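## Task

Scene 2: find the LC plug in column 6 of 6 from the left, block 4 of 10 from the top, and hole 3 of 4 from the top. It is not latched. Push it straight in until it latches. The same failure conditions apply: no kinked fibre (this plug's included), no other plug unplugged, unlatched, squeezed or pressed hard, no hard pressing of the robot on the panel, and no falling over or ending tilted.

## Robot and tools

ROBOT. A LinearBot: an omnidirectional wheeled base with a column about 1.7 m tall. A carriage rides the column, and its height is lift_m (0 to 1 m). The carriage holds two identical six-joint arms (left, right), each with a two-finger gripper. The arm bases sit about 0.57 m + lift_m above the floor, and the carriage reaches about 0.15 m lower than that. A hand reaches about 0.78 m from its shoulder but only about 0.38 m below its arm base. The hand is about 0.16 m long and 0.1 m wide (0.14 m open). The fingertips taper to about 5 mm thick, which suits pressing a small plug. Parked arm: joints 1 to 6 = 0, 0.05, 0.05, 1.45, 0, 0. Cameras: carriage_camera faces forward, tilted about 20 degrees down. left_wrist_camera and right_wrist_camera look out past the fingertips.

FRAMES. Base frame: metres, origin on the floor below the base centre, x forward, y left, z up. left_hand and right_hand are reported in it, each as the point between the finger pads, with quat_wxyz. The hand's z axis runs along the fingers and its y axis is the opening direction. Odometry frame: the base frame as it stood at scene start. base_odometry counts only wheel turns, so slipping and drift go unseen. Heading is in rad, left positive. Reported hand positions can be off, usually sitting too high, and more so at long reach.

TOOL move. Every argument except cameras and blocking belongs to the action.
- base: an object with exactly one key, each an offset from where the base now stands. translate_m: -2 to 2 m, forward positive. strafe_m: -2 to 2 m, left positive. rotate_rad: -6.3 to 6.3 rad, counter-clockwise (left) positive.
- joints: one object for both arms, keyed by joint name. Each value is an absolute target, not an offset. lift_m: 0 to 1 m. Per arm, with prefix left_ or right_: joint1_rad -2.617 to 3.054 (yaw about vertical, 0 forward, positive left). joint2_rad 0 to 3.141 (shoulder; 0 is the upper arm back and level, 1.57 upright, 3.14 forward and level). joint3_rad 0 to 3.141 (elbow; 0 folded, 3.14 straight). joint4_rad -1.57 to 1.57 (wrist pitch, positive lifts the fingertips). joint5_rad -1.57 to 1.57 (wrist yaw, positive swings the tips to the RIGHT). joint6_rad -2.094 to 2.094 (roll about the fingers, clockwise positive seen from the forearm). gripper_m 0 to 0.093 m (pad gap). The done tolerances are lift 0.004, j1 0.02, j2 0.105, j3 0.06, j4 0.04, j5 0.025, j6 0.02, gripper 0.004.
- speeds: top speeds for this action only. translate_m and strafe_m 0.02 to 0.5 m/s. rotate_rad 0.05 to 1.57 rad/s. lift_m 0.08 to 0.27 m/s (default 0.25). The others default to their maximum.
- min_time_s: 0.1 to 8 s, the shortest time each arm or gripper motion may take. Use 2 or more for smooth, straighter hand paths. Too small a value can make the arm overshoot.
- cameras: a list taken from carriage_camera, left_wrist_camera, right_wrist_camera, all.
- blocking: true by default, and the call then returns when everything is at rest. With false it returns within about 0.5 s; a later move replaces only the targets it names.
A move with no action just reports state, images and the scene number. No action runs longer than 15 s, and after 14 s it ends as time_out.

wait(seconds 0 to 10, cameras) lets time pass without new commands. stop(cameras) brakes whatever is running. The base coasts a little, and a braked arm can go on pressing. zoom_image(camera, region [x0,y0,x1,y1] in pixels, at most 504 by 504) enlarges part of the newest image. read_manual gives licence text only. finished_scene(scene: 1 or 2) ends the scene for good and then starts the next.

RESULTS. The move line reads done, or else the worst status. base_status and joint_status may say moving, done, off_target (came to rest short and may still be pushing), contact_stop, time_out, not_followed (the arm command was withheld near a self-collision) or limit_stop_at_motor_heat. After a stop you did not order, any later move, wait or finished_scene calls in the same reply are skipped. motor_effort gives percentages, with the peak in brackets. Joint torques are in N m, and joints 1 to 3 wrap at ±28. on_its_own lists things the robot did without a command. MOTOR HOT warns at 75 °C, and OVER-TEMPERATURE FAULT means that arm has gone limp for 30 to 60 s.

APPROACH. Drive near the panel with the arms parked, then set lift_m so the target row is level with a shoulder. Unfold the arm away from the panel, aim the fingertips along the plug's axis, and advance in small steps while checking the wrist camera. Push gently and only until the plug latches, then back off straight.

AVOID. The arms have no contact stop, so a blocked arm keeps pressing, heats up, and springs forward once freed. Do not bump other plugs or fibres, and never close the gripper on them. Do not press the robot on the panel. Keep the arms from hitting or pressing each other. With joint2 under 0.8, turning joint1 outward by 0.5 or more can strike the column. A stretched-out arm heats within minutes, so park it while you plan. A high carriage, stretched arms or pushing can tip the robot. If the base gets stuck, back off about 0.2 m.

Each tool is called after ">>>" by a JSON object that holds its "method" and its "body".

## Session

>>> {"method": "move", "body": {}}

>>> {"method": "zoom_image", "body": {"camera": "carriage_camera", "region": [380, 80, 620, 300]}}

Scene clock: 0.00 s.
Joint torques (N m): no reading
base_odometry: x=+0.000 y=+0.000 heading=+0.000
base_status: not commanded
joint_positions: lift_m=+0.300 left_joint1_rad=+0.018 left_joint2_rad=+0.059 left_joint3_rad=+0.052 left_joint4_rad=+1.456 left_joint5_rad=-0.019 left_joint6_rad=+0.021 left_gripper_m=+0.09396 right_joint1_rad=+0.017 right_joint2_rad=+0.047 right_joint3_rad=+0.056 right_joint4_rad=+1.446 right_joint5_rad=+0.049 right_joint6_rad=-0.011 right_gripper_m=+0.09396
joint_status: not commanded
motor_effort: lift_m=+27 drive_wheels=+5
left_hand: x=+0.2664 y=+0.3205 z=+1.3123 quat_wxyz=(+0.998, -0.009, +0.061, +0.020) (m; base frame)
right_hand: x=+0.2640 y=-0.3247 z=+1.3130 quat_wxyz=(+0.998, +0.024, +0.058, +0.002) (m; base frame)
pictures: carriage_camera, left_wrist_camera, right_wrist_camera
Images, in order (width x height): carriage_camera 896x504, left_wrist_camera 896x504, right_wrist_camera 896x504.

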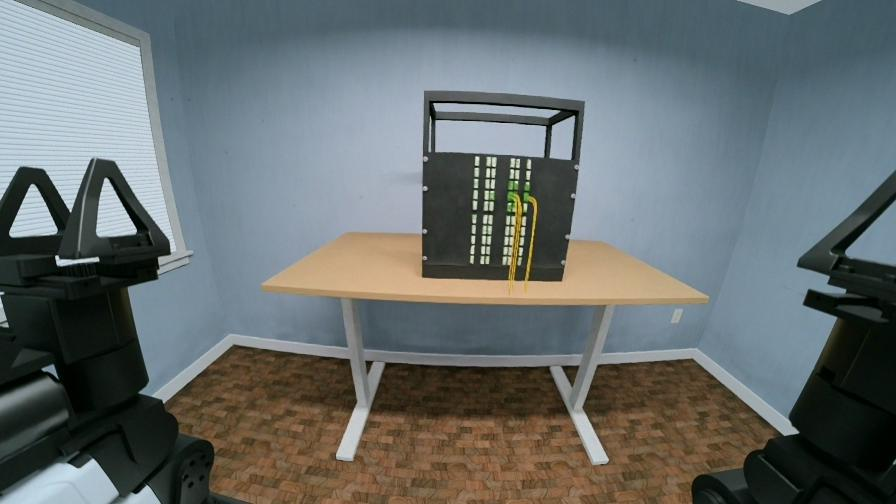

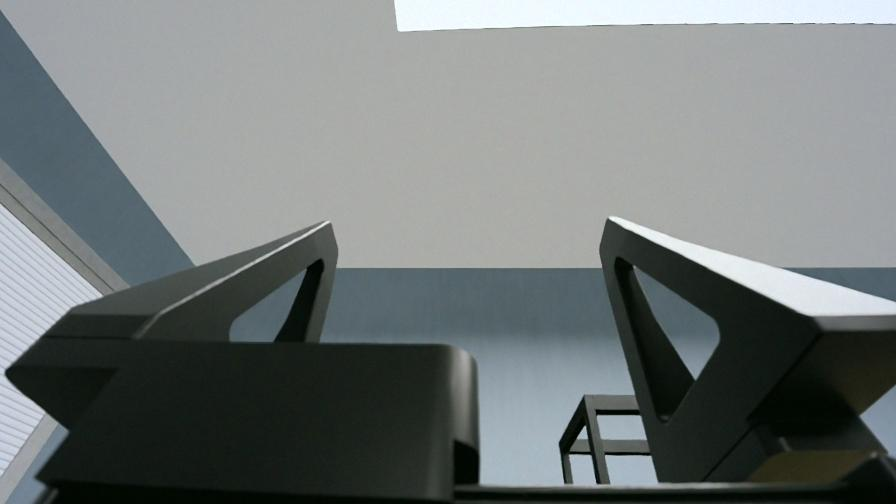

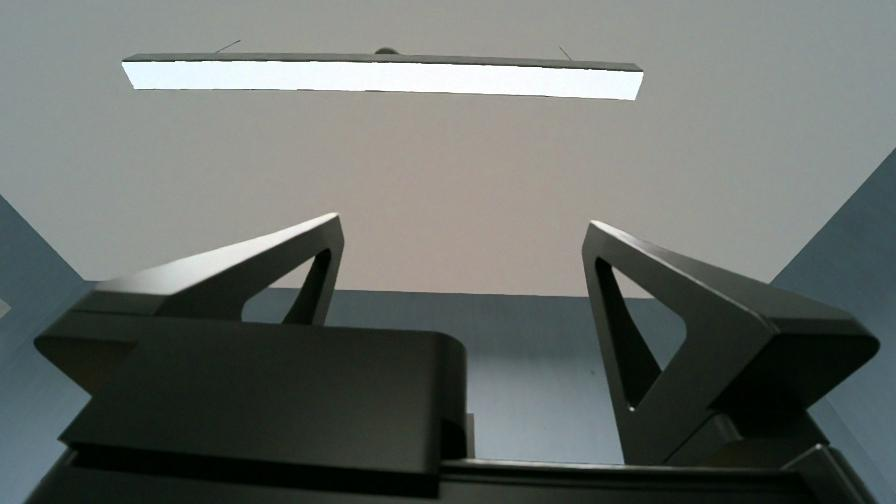

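Scaled by 2.100.

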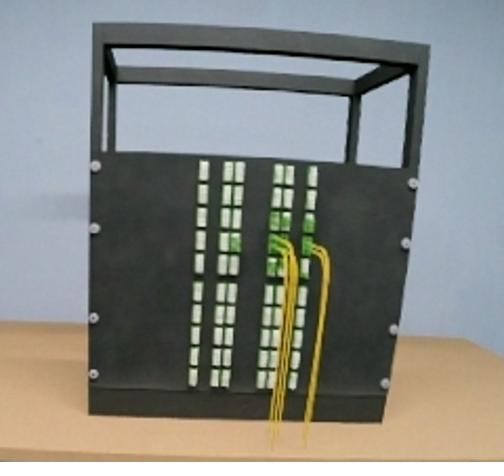

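>>> {"method": "move", "body": {"base": {"rotate_rad": -0.09}, "joints": {"lift_m":0.25,"right_joint1_rad":0, "right_joint2_rad": 1.57, "right_joint3_rad": 1.57, "right_joint4_rad": 0, "right_joint5_rad":0, "right_joint6_rad":0, "right_gripper_m": 0.03}, "min_time_s": 3}}

>>> {"method": "move", "body": {"base": {"strafe_m": 0.2}, "speeds": {"strafe_m": 0.15}, "joints": {"left_joint1_rad":-0.77,"left_joint2_rad":2.17, "left_joint3_rad":2.07, "left_joint4_rad": 0.5, "left_joint5_rad":0.15,"left_joint6_rad":0, "left_gripper_m":0.02}, "min_time_s": 3, "cameras": ["all"]}}

Scene clock: 4.17 s.
Joint torques (N m): left_arm=[0.08 4.34 6.13 -0.06 -0.12 0.09] | right_arm=[-0.7 -5.83 8.68 1.96 -0.11 0.1]
move: done
base_odometry: x=+0.000 y=+0.000 heading=-0.089
base_status: done
joint_positions: lift_m=+0.250 left_joint1_rad=+0.018 left_joint2_rad=+0.059 left_joint3_rad=+0.052 left_joint4_rad=+1.456 left_joint5_rad=-0.019 left_joint6_rad=+0.021 left_gripper_m=+0.09396 right_joint1_rad=+0.007 right_joint2_rad=+1.562 right_joint3_rad=+1.540 right_joint4_rad=+0.008 right_joint5_rad=+0.009 right_joint6_rad=-0.009 right_gripper_m=+0.03009
joint_status: all done
motor_effort: lift_m=+24(25) drive_wheels=+7(15)
left_hand: x=+0.2666 y=+0.3205 z=+1.2626 quat_wxyz=(+0.998, -0.009, +0.061, +0.020) (m; base frame)
right_hand: x=+0.7463 y=-0.3148 z=+1.2576 quat_wxyz=(+0.702, -0.002, +0.712, -0.004) (m; base frame)
pictures: none

Scene clock: 7.47 s.
Joint torques (N m): left_arm=[-0.25 -11.96 10.63 1.86 -0.02 0.05] | right_arm=[-0.35 -5.79 8.65 2.02 -0.08 0.11]
move: done
base_odometry: x=+0.018 y=+0.199 heading=-0.090
base_status: done
joint_positions: lift_m=+0.250 left_joint1_rad=-0.766 left_joint2_rad=+2.159 left_joint3_rad=+2.033 left_joint4_rad=+0.502 left_joint5_rad=+0.139 left_joint6_rad=+0.009 left_gripper_m=+0.02008 right_joint1_rad=+0.003 right_joint2_rad=+1.562 right_joint3_rad=+1.540 right_joint4_rad=+0.004 right_joint5_rad=+0.005 right_joint6_rad=-0.008 right_gripper_m=+0.03009
joint_status: all done
motor_effort: lift_m=+24(24) drive_wheels=+3(15)
left_hand: x=+0.6831 y=-0.1488 z=+1.2816 quat_wxyz=(+0.752, +0.265, +0.498, -0.341) (m; base frame)
right_hand: x=+0.7463 y=-0.3159 z=+1.2565 quat_wxyz=(+0.700, -0.002, +0.714, -0.004) (m; base frame)
pictures: carriage_camera, left_wrist_camera, right_wrist_camera
Images, in order (width x height): carriage_camera 896x504, left_wrist_camera 896x504, right_wrist_camera 896x504.

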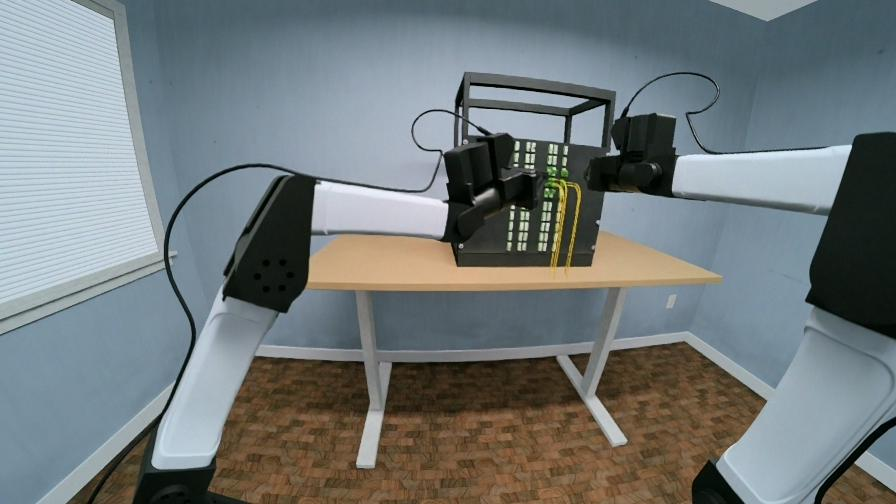

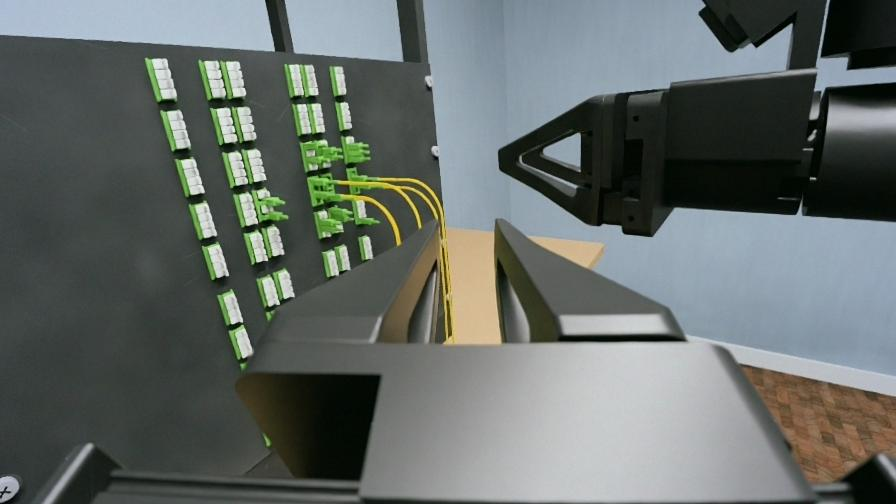

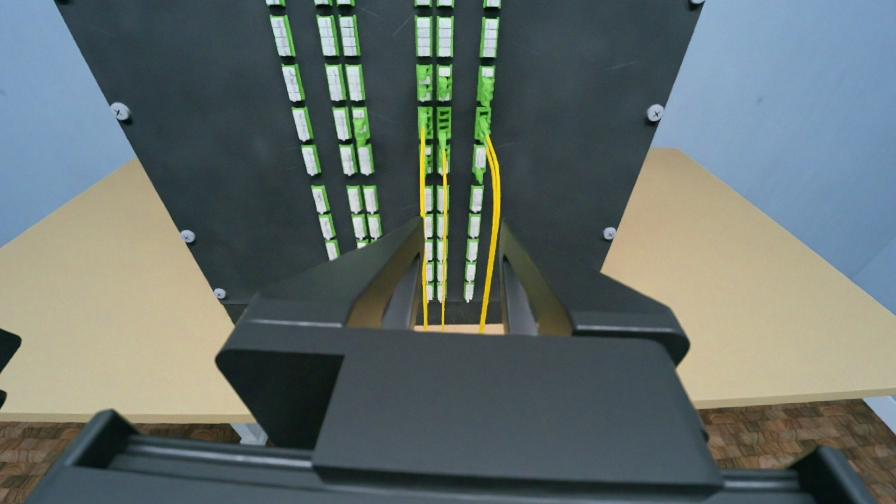

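>>> {"method": "move", "body": {"base": {"strafe_m": -0.028}, "speeds": {"strafe_m": 0.1}, "joints": {"lift_m":0.268}}}

>>> {"method": "move", "body": {"base": {"translate_m": 0.095}, "speeds": {"translate_m": 0.1}}}

>>> {"method": "wait", "body": {"seconds": 0.4, "cameras": ["left_wrist_camera","right_wrist_camera"]}}

>>> {"method": "zoom_image", "body": {"camera": "right_wrist_camera", "region": [420, 130, 540, 250]}}

>>> {"method": "zoom_image", "body": {"camera": "left_wrist_camera", "region": [400, 90, 540, 230]}}

Scene clock: 9.03 s.
Joint torques (N m): left_arm=[0.16 -12.25 9.65 1.93 -0.02 0.03] | right_arm=[0.05 -6.26 8.01 2.05 -0.06 0.12]
move: done
base_odometry: x=+0.016 y=+0.171 heading=-0.090
base_status: done
joint_positions: lift_m=+0.268 left_joint1_rad=-0.770 left_joint2_rad=+2.165 left_joint3_rad=+2.044 left_joint4_rad=+0.496 left_joint5_rad=+0.141 left_joint6_rad=+0.008 left_gripper_m=+0.02008 right_joint1_rad=-0.001 right_joint2_rad=+1.568 right_joint3_rad=+1.549 right_joint4_rad=+0.001 right_joint5_rad=+0.003 right_joint6_rad=-0.008 right_gripper_m=+0.03009
joint_status: all done
motor_effort: lift_m=+29(36) drive_wheels=+5(12)
left_hand: x=+0.6819 y=-0.1516 z=+1.2993 quat_wxyz=(+0.751, +0.267, +0.497, -0.344) (m; base frame)
right_hand: x=+0.7477 y=-0.3177 z=+1.2750 quat_wxyz=(+0.701, -0.001, +0.713, -0.004) (m; base frame)
pictures: none

Scene clock: 10.67 s.
Joint torques (N m): left_arm=[0.17 -12.49 9.7 1.9 -0.02 -0.04] | right_arm=[0.08 -6.19 8.02 2.04 -0.07 0.11]
move: done
base_odometry: x=+0.110 y=+0.163 heading=-0.089
base_status: done
joint_positions: lift_m=+0.268 left_joint1_rad=-0.770 left_joint2_rad=+2.165 left_joint3_rad=+2.044 left_joint4_rad=+0.496 left_joint5_rad=+0.142 left_joint6_rad=+0.008 left_gripper_m=+0.02008 right_joint1_rad=-0.001 right_joint2_rad=+1.568 right_joint3_rad=+1.549 right_joint4_rad=+0.000 right_joint5_rad=+0.003 right_joint6_rad=-0.008 right_gripper_m=+0.03009
joint_status: not commanded
motor_effort: lift_m=+29(29) drive_wheels=-2(12)
left_hand: x=+0.6819 y=-0.1517 z=+1.2992 quat_wxyz=(+0.751, +0.267, +0.497, -0.344) (m; base frame)
right_hand: x=+0.7477 y=-0.3177 z=+1.2748 quat_wxyz=(+0.700, -0.001, +0.714, -0.004) (m; base frame)
pictures: none

Scene clock: 11.07 s.
Joint torques (N m): left_arm=[0.08 -12.42 9.78 1.95 -0.08 0.02] | right_arm=[0.02 -6.23 7.91 2.05 -0.06 0.1]
base_odometry: x=+0.110 y=+0.163 heading=-0.089
base_status: done
joint_positions: lift_m=+0.268 left_joint1_rad=-0.770 left_joint2_rad=+2.165 left_joint3_rad=+2.044 left_joint4_rad=+0.496 left_joint5_rad=+0.142 left_joint6_rad=+0.008 left_gripper_m=+0.02008 right_joint1_rad=-0.001 right_joint2_rad=+1.568 right_joint3_rad=+1.549 right_joint4_rad=+0.000 right_joint5_rad=+0.003 right_joint6_rad=-0.008 right_gripper_m=+0.03009
joint_status: not commanded
motor_effort: lift_m=+29(29) drive_wheels=-6(12)
left_hand: x=+0.6819 y=-0.1517 z=+1.2992 quat_wxyz=(+0.751, +0.267, +0.497, -0.344) (m; base frame)
right_hand: x=+0.7477 y=-0.3177 z=+1.2748 quat_wxyz=(+0.700, -0.001, +0.714, -0.004) (m; base frame)
wait: 0.40 s; at rest by 0.27 s
pictures: left_wrist_camera, right_wrist_camera
Images, in order (width x height): left_wrist_camera 896x504, right_wrist_camera 896x504.

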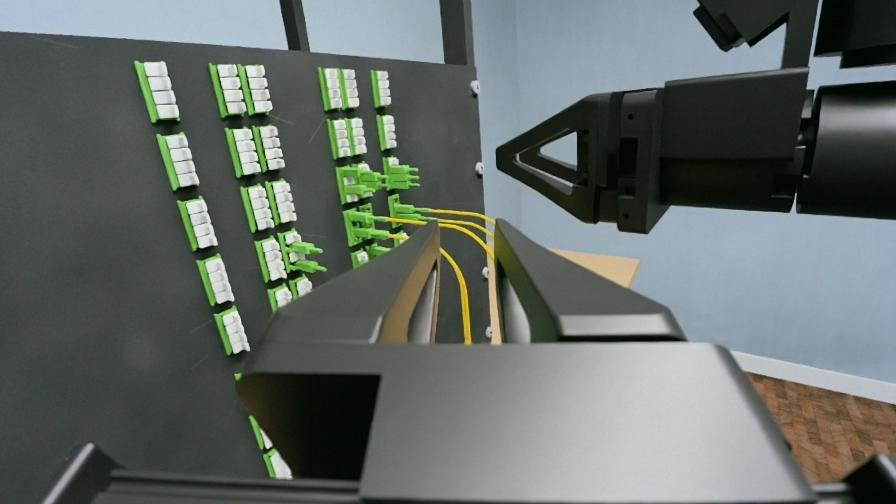

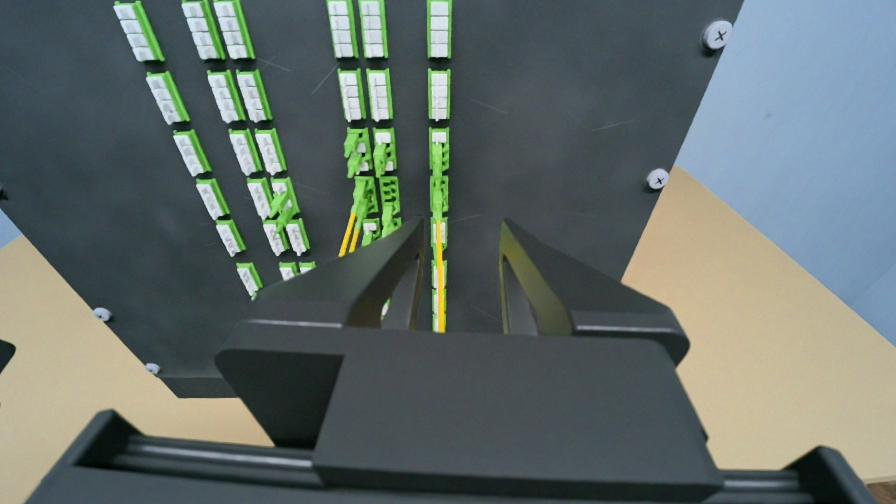

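Scaled by 4.200.

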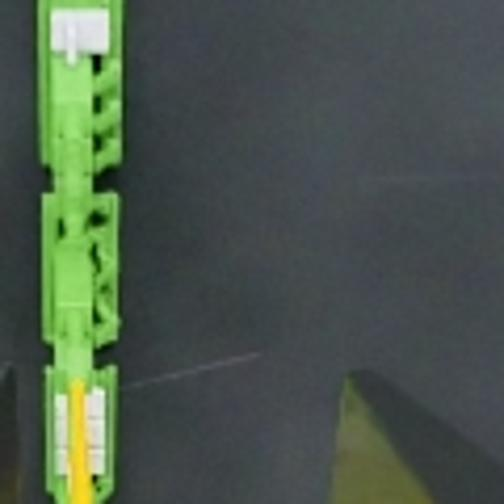

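Scaled by 3.600.

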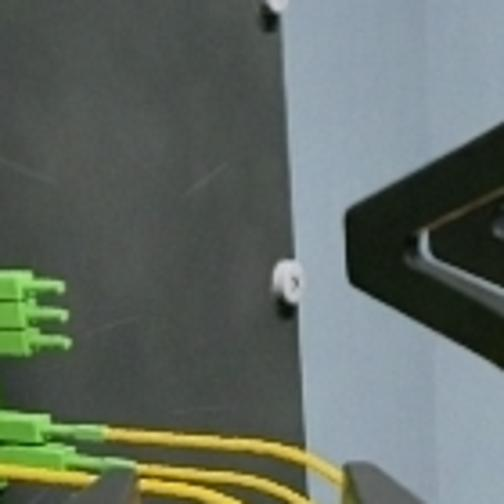

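>>> {"method": "zoom_image", "body": {"camera": "left_wrist_camera", "region": [370, 150, 460, 240]}}

>>> {"method": "move", "body": {"base": {"strafe_m": 0.012}, "speeds": {"strafe_m": 0.05}}}

>>> {"method": "move", "body": {"base": {"translate_m": 0.035}, "speeds": {"translate_m": 0.08}}}

>>> {"method": "wait", "body": {"seconds": 0.4, "cameras": ["left_wrist_camera","right_wrist_camera"]}}

>>> {"method": "zoom_image", "body": {"camera": "right_wrist_camera", "region": [420, 160, 510, 250]}}

>>> {"method": "zoom_image", "body": {"camera": "left_wrist_camera", "region": [400, 120, 520, 240]}}

Scaled by 5.600.

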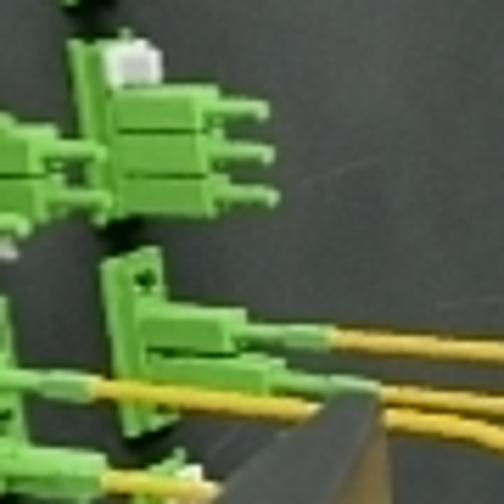

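Scene clock: 12.43 s.
Joint torques (N m): left_arm=[-0.16 -12.45 9.65 1.91 -0.06 0.01] | right_arm=[-0.23 -6.35 7.94 2.05 -0.04 0.12]
move: done
base_odometry: x=+0.112 y=+0.175 heading=-0.090
base_status: done
joint_positions: lift_m=+0.268 left_joint1_rad=-0.768 left_joint2_rad=+2.165 left_joint3_rad=+2.044 left_joint4_rad=+0.496 left_joint5_rad=+0.142 left_joint6_rad=+0.008 left_gripper_m=+0.02008 right_joint1_rad=+0.002 right_joint2_rad=+1.568 right_joint3_rad=+1.549 right_joint4_rad=+0.000 right_joint5_rad=+0.002 right_joint6_rad=-0.008 right_gripper_m=+0.03009
joint_status: not commanded
motor_effort: lift_m=+29(29) drive_wheels=+8(13)
left_hand: x=+0.6831 y=-0.1505 z=+1.2992 quat_wxyz=(+0.751, +0.267, +0.498, -0.343) (m; base frame)
right_hand: x=+0.7477 y=-0.3160 z=+1.2747 quat_wxyz=(+0.700, -0.003, +0.714, -0.003) (m; base frame)
pictures: none

Scene clock: 13.50 s.
Joint torques (N m): left_arm=[-0.03 -12.29 9.61 1.94 -0.08 0.01] | right_arm=[-0.24 -6.31 7.94 2.05 -0.06 0.12]
move: done
base_odometry: x=+0.146 y=+0.172 heading=-0.089
base_status: done
joint_positions: lift_m=+0.268 left_joint1_rad=-0.769 left_joint2_rad=+2.165 left_joint3_rad=+2.044 left_joint4_rad=+0.496 left_joint5_rad=+0.142 left_joint6_rad=+0.008 left_gripper_m=+0.02008 right_joint1_rad=+0.002 right_joint2_rad=+1.568 right_joint3_rad=+1.549 right_joint4_rad=-0.001 right_joint5_rad=+0.002 right_joint6_rad=-0.008 right_gripper_m=+0.03009
joint_status: not commanded
motor_effort: lift_m=+29(29) drive_wheels=-5(17)
left_hand: x=+0.6823 y=-0.1513 z=+1.2992 quat_wxyz=(+0.751, +0.267, +0.497, -0.343) (m; base frame)
right_hand: x=+0.7477 y=-0.3160 z=+1.2746 quat_wxyz=(+0.700, -0.003, +0.714, -0.003) (m; base frame)
pictures: none

Scene clock: 13.90 s.
Joint torques (N m): left_arm=[-0.09 -12.56 9.7 1.94 -0.09 -0.03] | right_arm=[-0.23 -6.3 7.94 2.04 -0.07 0.11]
base_odometry: x=+0.146 y=+0.172 heading=-0.089
base_status: done
joint_positions: lift_m=+0.268 left_joint1_rad=-0.769 left_joint2_rad=+2.165 left_joint3_rad=+2.044 left_joint4_rad=+0.496 left_joint5_rad=+0.142 left_joint6_rad=+0.008 left_gripper_m=+0.02008 right_joint1_rad=+0.002 right_joint2_rad=+1.568 right_joint3_rad=+1.549 right_joint4_rad=-0.001 right_joint5_rad=+0.002 right_joint6_rad=-0.008 right_gripper_m=+0.03009
joint_status: not commanded
motor_effort: lift_m=+29(29) drive_wheels=-3(17)
left_hand: x=+0.6823 y=-0.1513 z=+1.2992 quat_wxyz=(+0.751, +0.267, +0.497, -0.343) (m; base frame)
right_hand: x=+0.7477 y=-0.3160 z=+1.2746 quat_wxyz=(+0.700, -0.003, +0.714, -0.003) (m; base frame)
wait: 0.40 s; at rest by 0.27 s
pictures: left_wrist_camera, right_wrist_camera
Images, in order (width x height): left_wrist_camera 896x504, right_wrist_camera 896x504.

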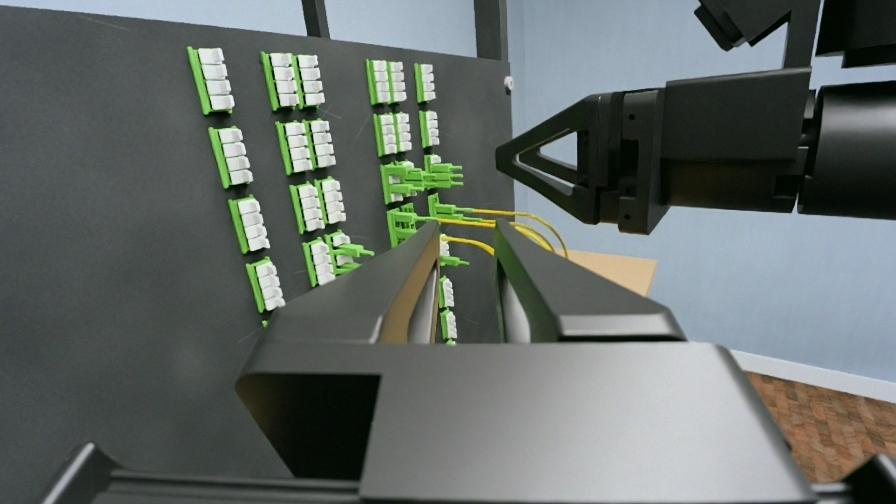

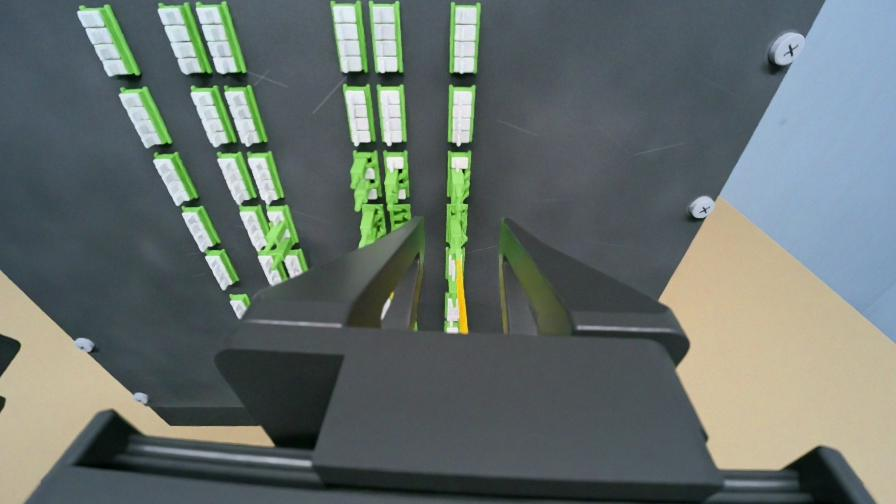

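Scaled by 5.600.

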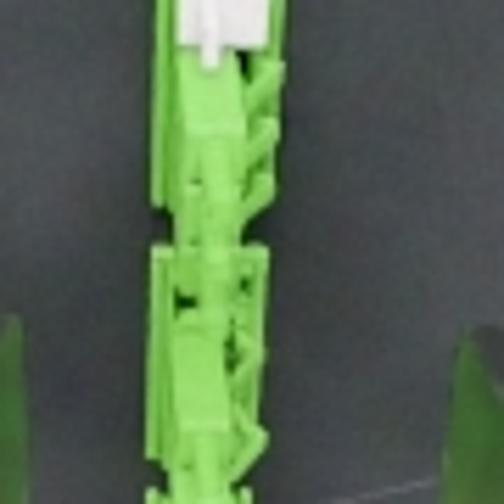

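Scaled by 4.200.

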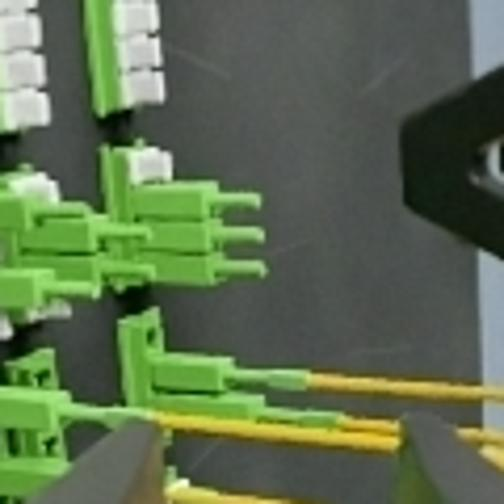

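>>> {"method": "move", "body": {"joints": {"lift_m":0.232}}}

>>> {"method": "wait", "body": {"seconds": 0.4, "cameras": ["left_wrist_camera","right_wrist_camera"]}}

>>> {"method": "zoom_image", "body": {"camera": "right_wrist_camera", "region": [420, 130, 510, 220]}}

>>> {"method": "zoom_image", "body": {"camera": "left_wrist_camera", "region": [410, 90, 520, 200]}}

Scene clock: 15.33 s.
Joint torques (N m): left_arm=[0.16 -13.31 9.51 1.97 -0.12 0.05] | right_arm=[-0.29 -6.57 7.68 2.13 -0.07 0.1]
move: done
base_odometry: x=+0.146 y=+0.172 heading=-0.089
base_status: not commanded
joint_positions: lift_m=+0.232 left_joint1_rad=-0.769 left_joint2_rad=+2.172 left_joint3_rad=+2.047 left_joint4_rad=+0.490 left_joint5_rad=+0.142 left_joint6_rad=+0.008 left_gripper_m=+0.02008 right_joint1_rad=+0.002 right_joint2_rad=+1.572 right_joint3_rad=+1.553 right_joint4_rad=-0.007 right_joint5_rad=+0.002 right_joint6_rad=-0.008 right_gripper_m=+0.03009
joint_status: all done
motor_effort: lift_m=+24(25) drive_wheels=-4(6)
left_hand: x=+0.6843 y=-0.1531 z=+1.2592 quat_wxyz=(+0.748, +0.268, +0.501, -0.343) (m; base frame)
right_hand: x=+0.7487 y=-0.3160 z=+1.2374 quat_wxyz=(+0.698, -0.003, +0.716, -0.003) (m; base frame)
pictures: none

Scene clock: 15.73 s.
Joint torques (N m): left_arm=[-0.02 -13.3 9.32 2 -0.07 -0.04] | right_arm=[-0.23 -6.75 7.61 2.1 -0.05 0.12]
base_odometry: x=+0.146 y=+0.172 heading=-0.089
base_status: not commanded
joint_positions: lift_m=+0.232 left_joint1_rad=-0.769 left_joint2_rad=+2.172 left_joint3_rad=+2.047 left_joint4_rad=+0.490 left_joint5_rad=+0.142 left_joint6_rad=+0.008 left_gripper_m=+0.02008 right_joint1_rad=+0.002 right_joint2_rad=+1.572 right_joint3_rad=+1.553 right_joint4_rad=-0.006 right_joint5_rad=+0.002 right_joint6_rad=-0.008 right_gripper_m=+0.03009
joint_status: all done
motor_effort: lift_m=+24(25) drive_wheels=-3(6)
left_hand: x=+0.6843 y=-0.1531 z=+1.2592 quat_wxyz=(+0.748, +0.268, +0.501, -0.343) (m; base frame)
right_hand: x=+0.7487 y=-0.3160 z=+1.2375 quat_wxyz=(+0.698, -0.003, +0.716, -0.003) (m; base frame)
wait: 0.40 s; at rest by 0.27 s
pictures: left_wrist_camera, right_wrist_camera
Images, in order (width x height): left_wrist_camera 896x504, right_wrist_camera 896x504.

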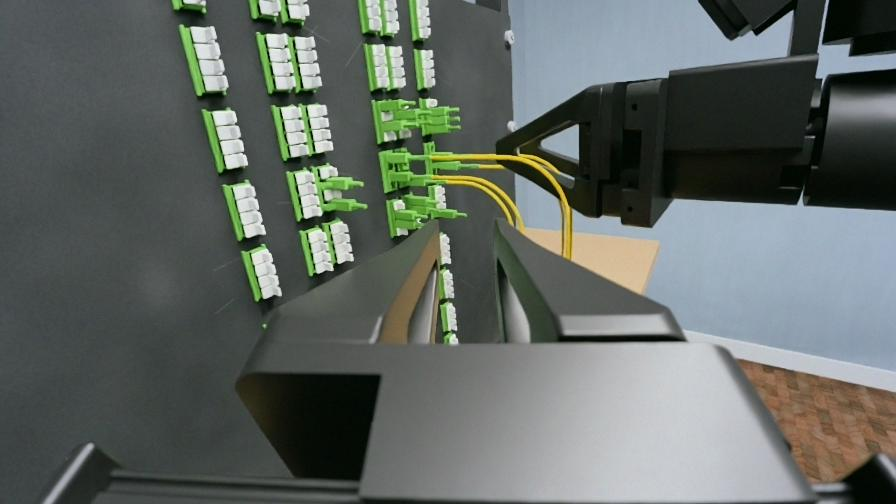

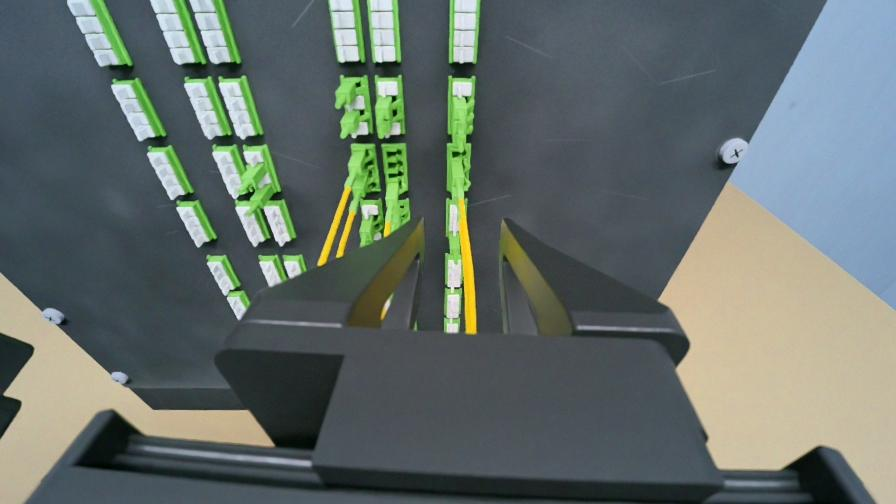

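Scaled by 5.600.

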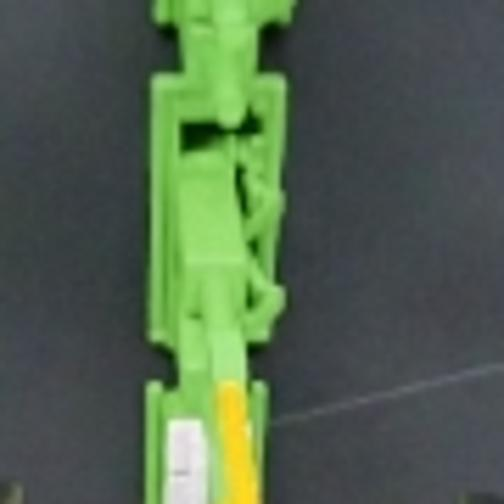

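Scaled by 4.582.

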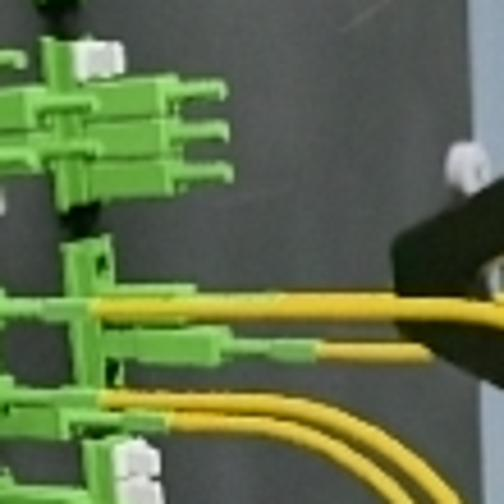

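>>> {"method": "move", "body": {"joints": {"lift_m":0.214, "right_gripper_m":0.014}}}

>>> {"method": "move", "body": {"base": {"translate_m": 0.02}, "speeds": {"translate_m": 0.04}}}

>>> {"method": "wait", "body": {"seconds": 0.4, "cameras": ["left_wrist_camera","right_wrist_camera"]}}

>>> {"method": "zoom_image", "body": {"camera": "right_wrist_camera", "region": [420, 120, 520, 220]}}

>>> {"method": "zoom_image", "body": {"camera": "left_wrist_camera", "region": [420, 90, 530, 200]}}

Scene clock: 17.13 s.
Joint torques (N m): left_arm=[0.12 -13.61 9.43 1.97 -0.04 0.01] | right_arm=[-0.25 -6.89 7.62 2.1 -0.06 0.11]
move: done
base_odometry: x=+0.146 y=+0.172 heading=-0.089
base_status: not commanded
joint_positions: lift_m=+0.214 left_joint1_rad=-0.769 left_joint2_rad=+2.176 left_joint3_rad=+2.047 left_joint4_rad=+0.492 left_joint5_rad=+0.142 left_joint6_rad=+0.008 left_gripper_m=+0.02008 right_joint1_rad=+0.002 right_joint2_rad=+1.575 right_joint3_rad=+1.553 right_joint4_rad=-0.004 right_joint5_rad=+0.002 right_joint6_rad=-0.008 right_gripper_m=+0.01409
joint_status: all done
motor_effort: lift_m=+24(25) drive_wheels=-2(7)
left_hand: x=+0.6850 y=-0.1538 z=+1.2393 quat_wxyz=(+0.747, +0.269, +0.502, -0.342) (m; base frame)
right_hand: x=+0.7497 y=-0.3160 z=+1.2189 quat_wxyz=(+0.698, -0.003, +0.716, -0.003) (m; base frame)
pictures: none

Scene clock: 18.10 s.
Joint torques (N m): left_arm=[0.35 -13.65 9.33 1.99 -0.07 0.04] | right_arm=[-0.31 -6.95 7.69 2.05 -0.07 0.11]
move: done
base_odometry: x=+0.166 y=+0.170 heading=-0.088
base_status: done
joint_positions: lift_m=+0.214 left_joint1_rad=-0.771 left_joint2_rad=+2.176 left_joint3_rad=+2.047 left_joint4_rad=+0.493 left_joint5_rad=+0.142 left_joint6_rad=+0.008 left_gripper_m=+0.02008 right_joint1_rad=+0.002 right_joint2_rad=+1.575 right_joint3_rad=+1.553 right_joint4_rad=-0.003 right_joint5_rad=+0.002 right_joint6_rad=-0.008 right_gripper_m=+0.01409
joint_status: not commanded
motor_effort: lift_m=+24(24) drive_wheels=-1(18)
left_hand: x=+0.6842 y=-0.1544 z=+1.2397 quat_wxyz=(+0.747, +0.269, +0.501, -0.343) (m; base frame)
right_hand: x=+0.7497 y=-0.3160 z=+1.2193 quat_wxyz=(+0.698, -0.003, +0.716, -0.003) (m; base frame)
pictures: none

Scene clock: 18.50 s.
Joint torques (N m): left_arm=[0.09 -13.53 9.36 1.97 -0.12 0.02] | right_arm=[-0.31 -6.86 7.57 2.08 -0.05 0.11]
base_odometry: x=+0.166 y=+0.170 heading=-0.088
base_status: done
joint_positions: lift_m=+0.214 left_joint1_rad=-0.771 left_joint2_rad=+2.176 left_joint3_rad=+2.047 left_joint4_rad=+0.493 left_joint5_rad=+0.142 left_joint6_rad=+0.008 left_gripper_m=+0.02008 right_joint1_rad=+0.002 right_joint2_rad=+1.575 right_joint3_rad=+1.553 right_joint4_rad=-0.003 right_joint5_rad=+0.002 right_joint6_rad=-0.008 right_gripper_m=+0.01409
joint_status: not commanded
motor_effort: lift_m=+24(24) drive_wheels=-2(18)
left_hand: x=+0.6842 y=-0.1544 z=+1.2397 quat_wxyz=(+0.747, +0.269, +0.501, -0.343) (m; base frame)
right_hand: x=+0.7497 y=-0.3160 z=+1.2193 quat_wxyz=(+0.698, -0.003, +0.716, -0.003) (m; base frame)
wait: 0.40 s; at rest by 0.27 s
pictures: left_wrist_camera, right_wrist_camera
Images, in order (width x height): left_wrist_camera 896x504, right_wrist_camera 896x504.

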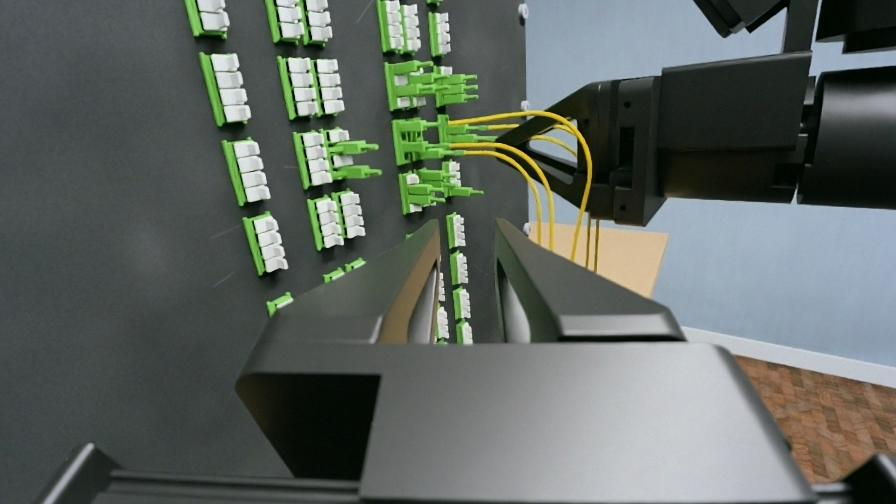

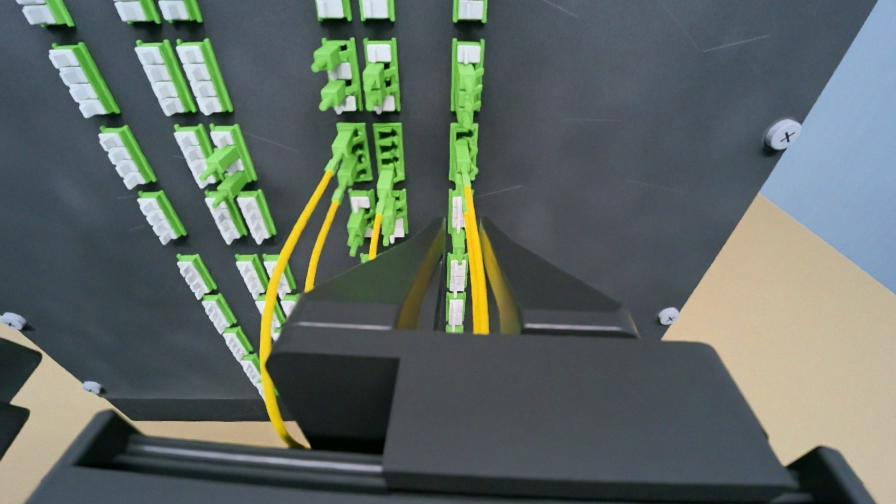

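Scaled by 5.040.

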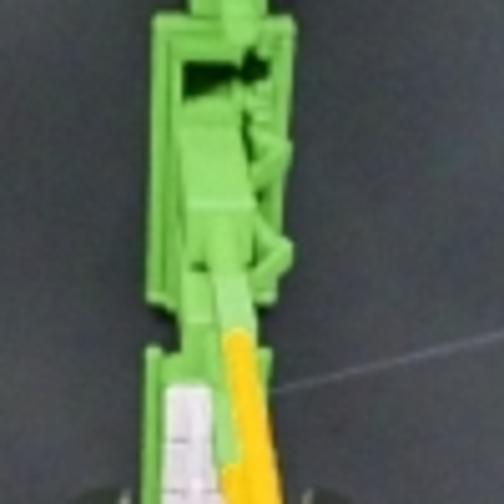

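Scaled by 4.582.

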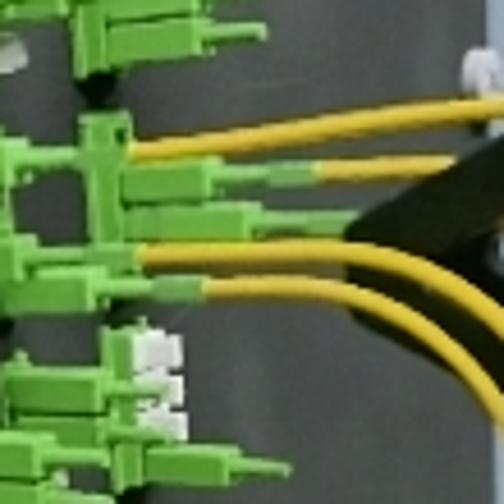

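>>> {"method": "zoom_image", "body": {"camera": "left_wrist_camera", "region": [430, 70, 680, 290]}}

>>> {"method": "zoom_image", "body": {"camera": "right_wrist_camera", "region": [200, 110, 500, 460]}}

>>> {"method": "move", "body": {"base": {"translate_m": -0.03}, "speeds": {"translate_m": 0.06}}}

>>> {"method": "wait", "body": {"seconds": 0.4, "cameras": ["all"]}}

>>> {"method": "zoom_image", "body": {"camera": "left_wrist_camera", "region": [430, 70, 680, 290]}}

>>> {"method": "zoom_image", "body": {"camera": "carriage_camera", "region": [480, 120, 680, 300]}}

Scaled by 2.016.

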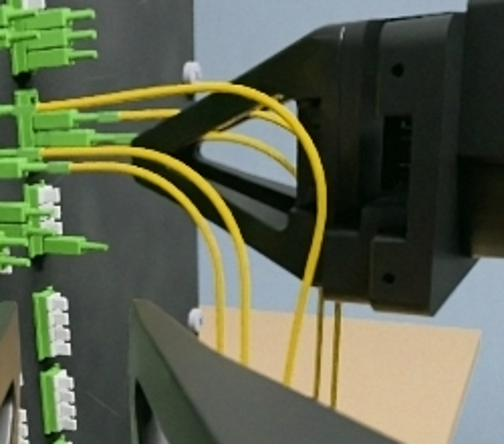

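Scaled by 1.440.

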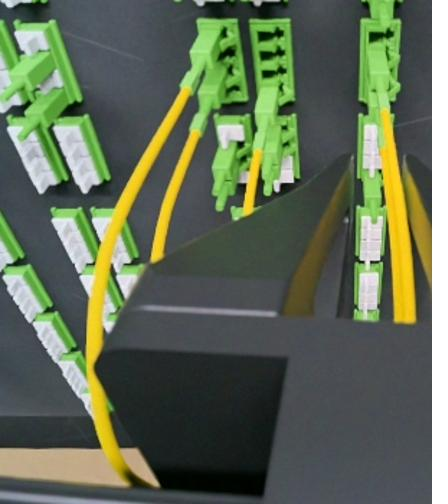

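Scene clock: 20.07 s.
Joint torques (N m): left_arm=[0.13 -13.55 9.28 1.99 -0.05 -0.01] | right_arm=[-0.21 -6.93 7.53 2.08 -0.07 0.1]
move: done
base_odometry: x=+0.137 y=+0.173 heading=-0.089
base_status: done
joint_positions: lift_m=+0.214 left_joint1_rad=-0.770 left_joint2_rad=+2.176 left_joint3_rad=+2.047 left_joint4_rad=+0.493 left_joint5_rad=+0.143 left_joint6_rad=+0.008 left_gripper_m=+0.02008 right_joint1_rad=+0.002 right_joint2_rad=+1.575 right_joint3_rad=+1.553 right_joint4_rad=-0.002 right_joint5_rad=+0.002 right_joint6_rad=-0.008 right_gripper_m=+0.01409
joint_status: not commanded
motor_effort: lift_m=+24(24) drive_wheels=+8(13)
left_hand: x=+0.6843 y=-0.1543 z=+1.2397 quat_wxyz=(+0.748, +0.269, +0.501, -0.343) (m; base frame)
right_hand: x=+0.7497 y=-0.3160 z=+1.2194 quat_wxyz=(+0.699, -0.003, +0.715, -0.003) (m; base frame)
pictures: none

Scene clock: 20.47 s.
Joint torques (N m): left_arm=[0.18 -13.68 9.37 2.01 -0.08 -0.05] | right_arm=[-0.25 -6.91 7.61 2.08 -0.05 0.11]
base_odometry: x=+0.137 y=+0.173 heading=-0.089
base_status: done
joint_positions: lift_m=+0.214 left_joint1_rad=-0.770 left_joint2_rad=+2.176 left_joint3_rad=+2.047 left_joint4_rad=+0.493 left_joint5_rad=+0.143 left_joint6_rad=+0.008 left_gripper_m=+0.02008 right_joint1_rad=+0.002 right_joint2_rad=+1.575 right_joint3_rad=+1.553 right_joint4_rad=-0.002 right_joint5_rad=+0.002 right_joint6_rad=-0.008 right_gripper_m=+0.01409
joint_status: not commanded
motor_effort: lift_m=+24(24) drive_wheels=+7(13)
left_hand: x=+0.6843 y=-0.1543 z=+1.2397 quat_wxyz=(+0.748, +0.269, +0.501, -0.343) (m; base frame)
right_hand: x=+0.7497 y=-0.3160 z=+1.2194 quat_wxyz=(+0.699, -0.003, +0.715, -0.003) (m; base frame)
wait: 0.40 s; at rest by 0.27 s
pictures: carriage_camera, left_wrist_camera, right_wrist_camera
Images, in order (width x height): carriage_camera 896x504, left_wrist_camera 896x504, right_wrist_camera 896x504.

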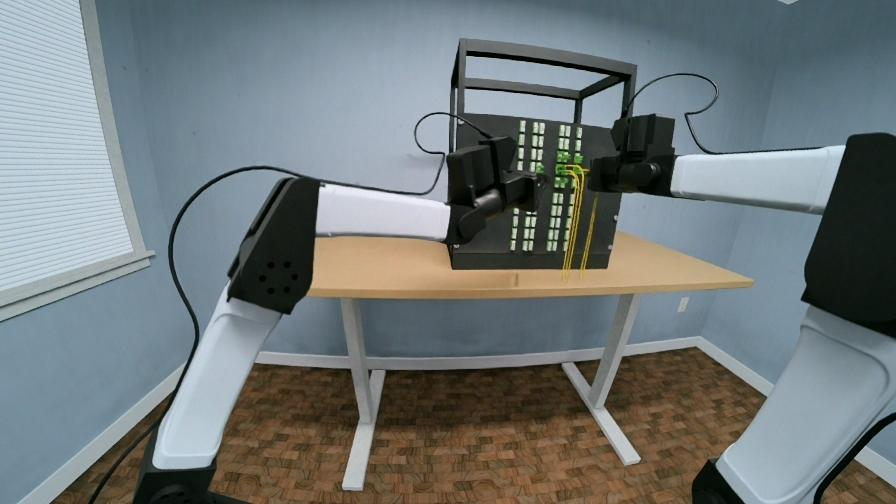

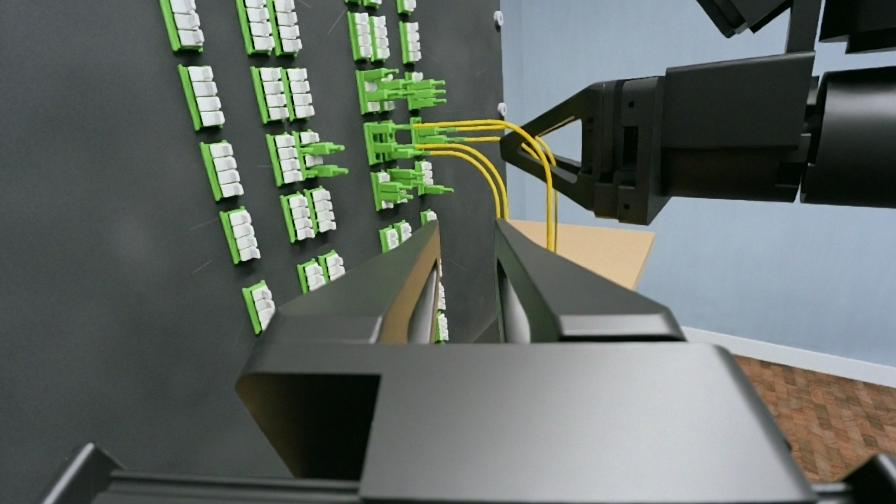

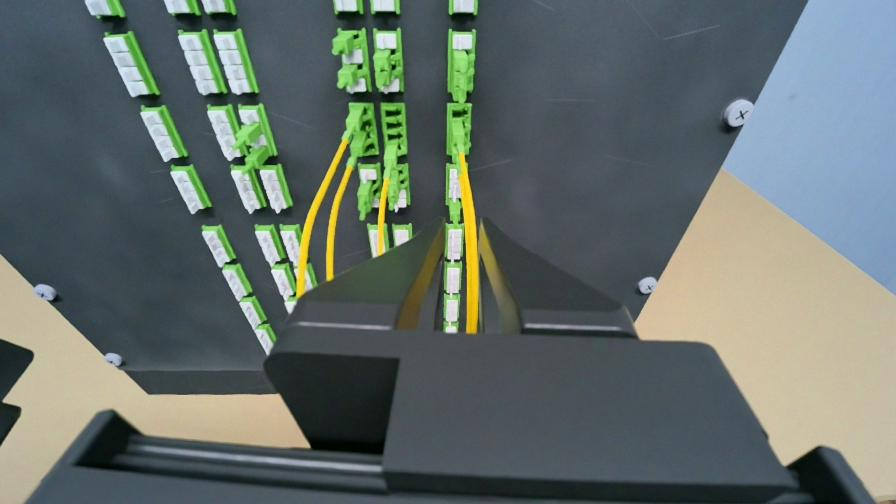

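Scaled by 2.016.

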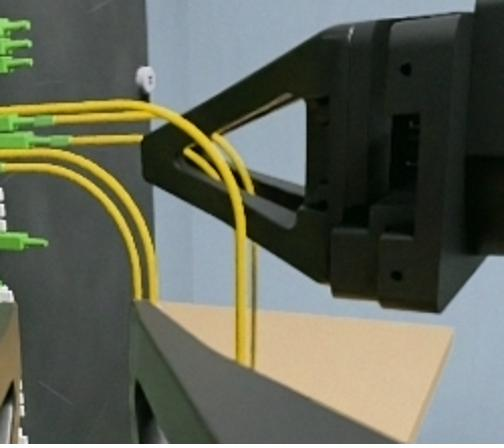

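Scaled by 2.520.

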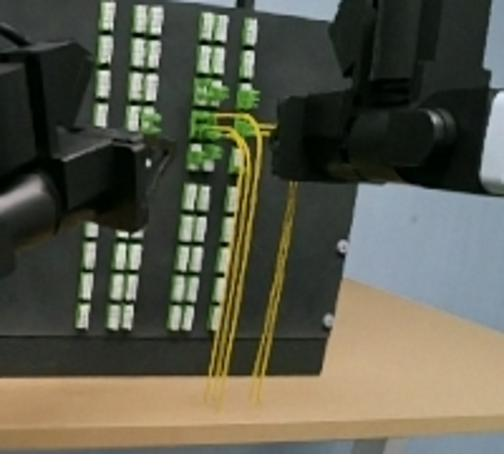

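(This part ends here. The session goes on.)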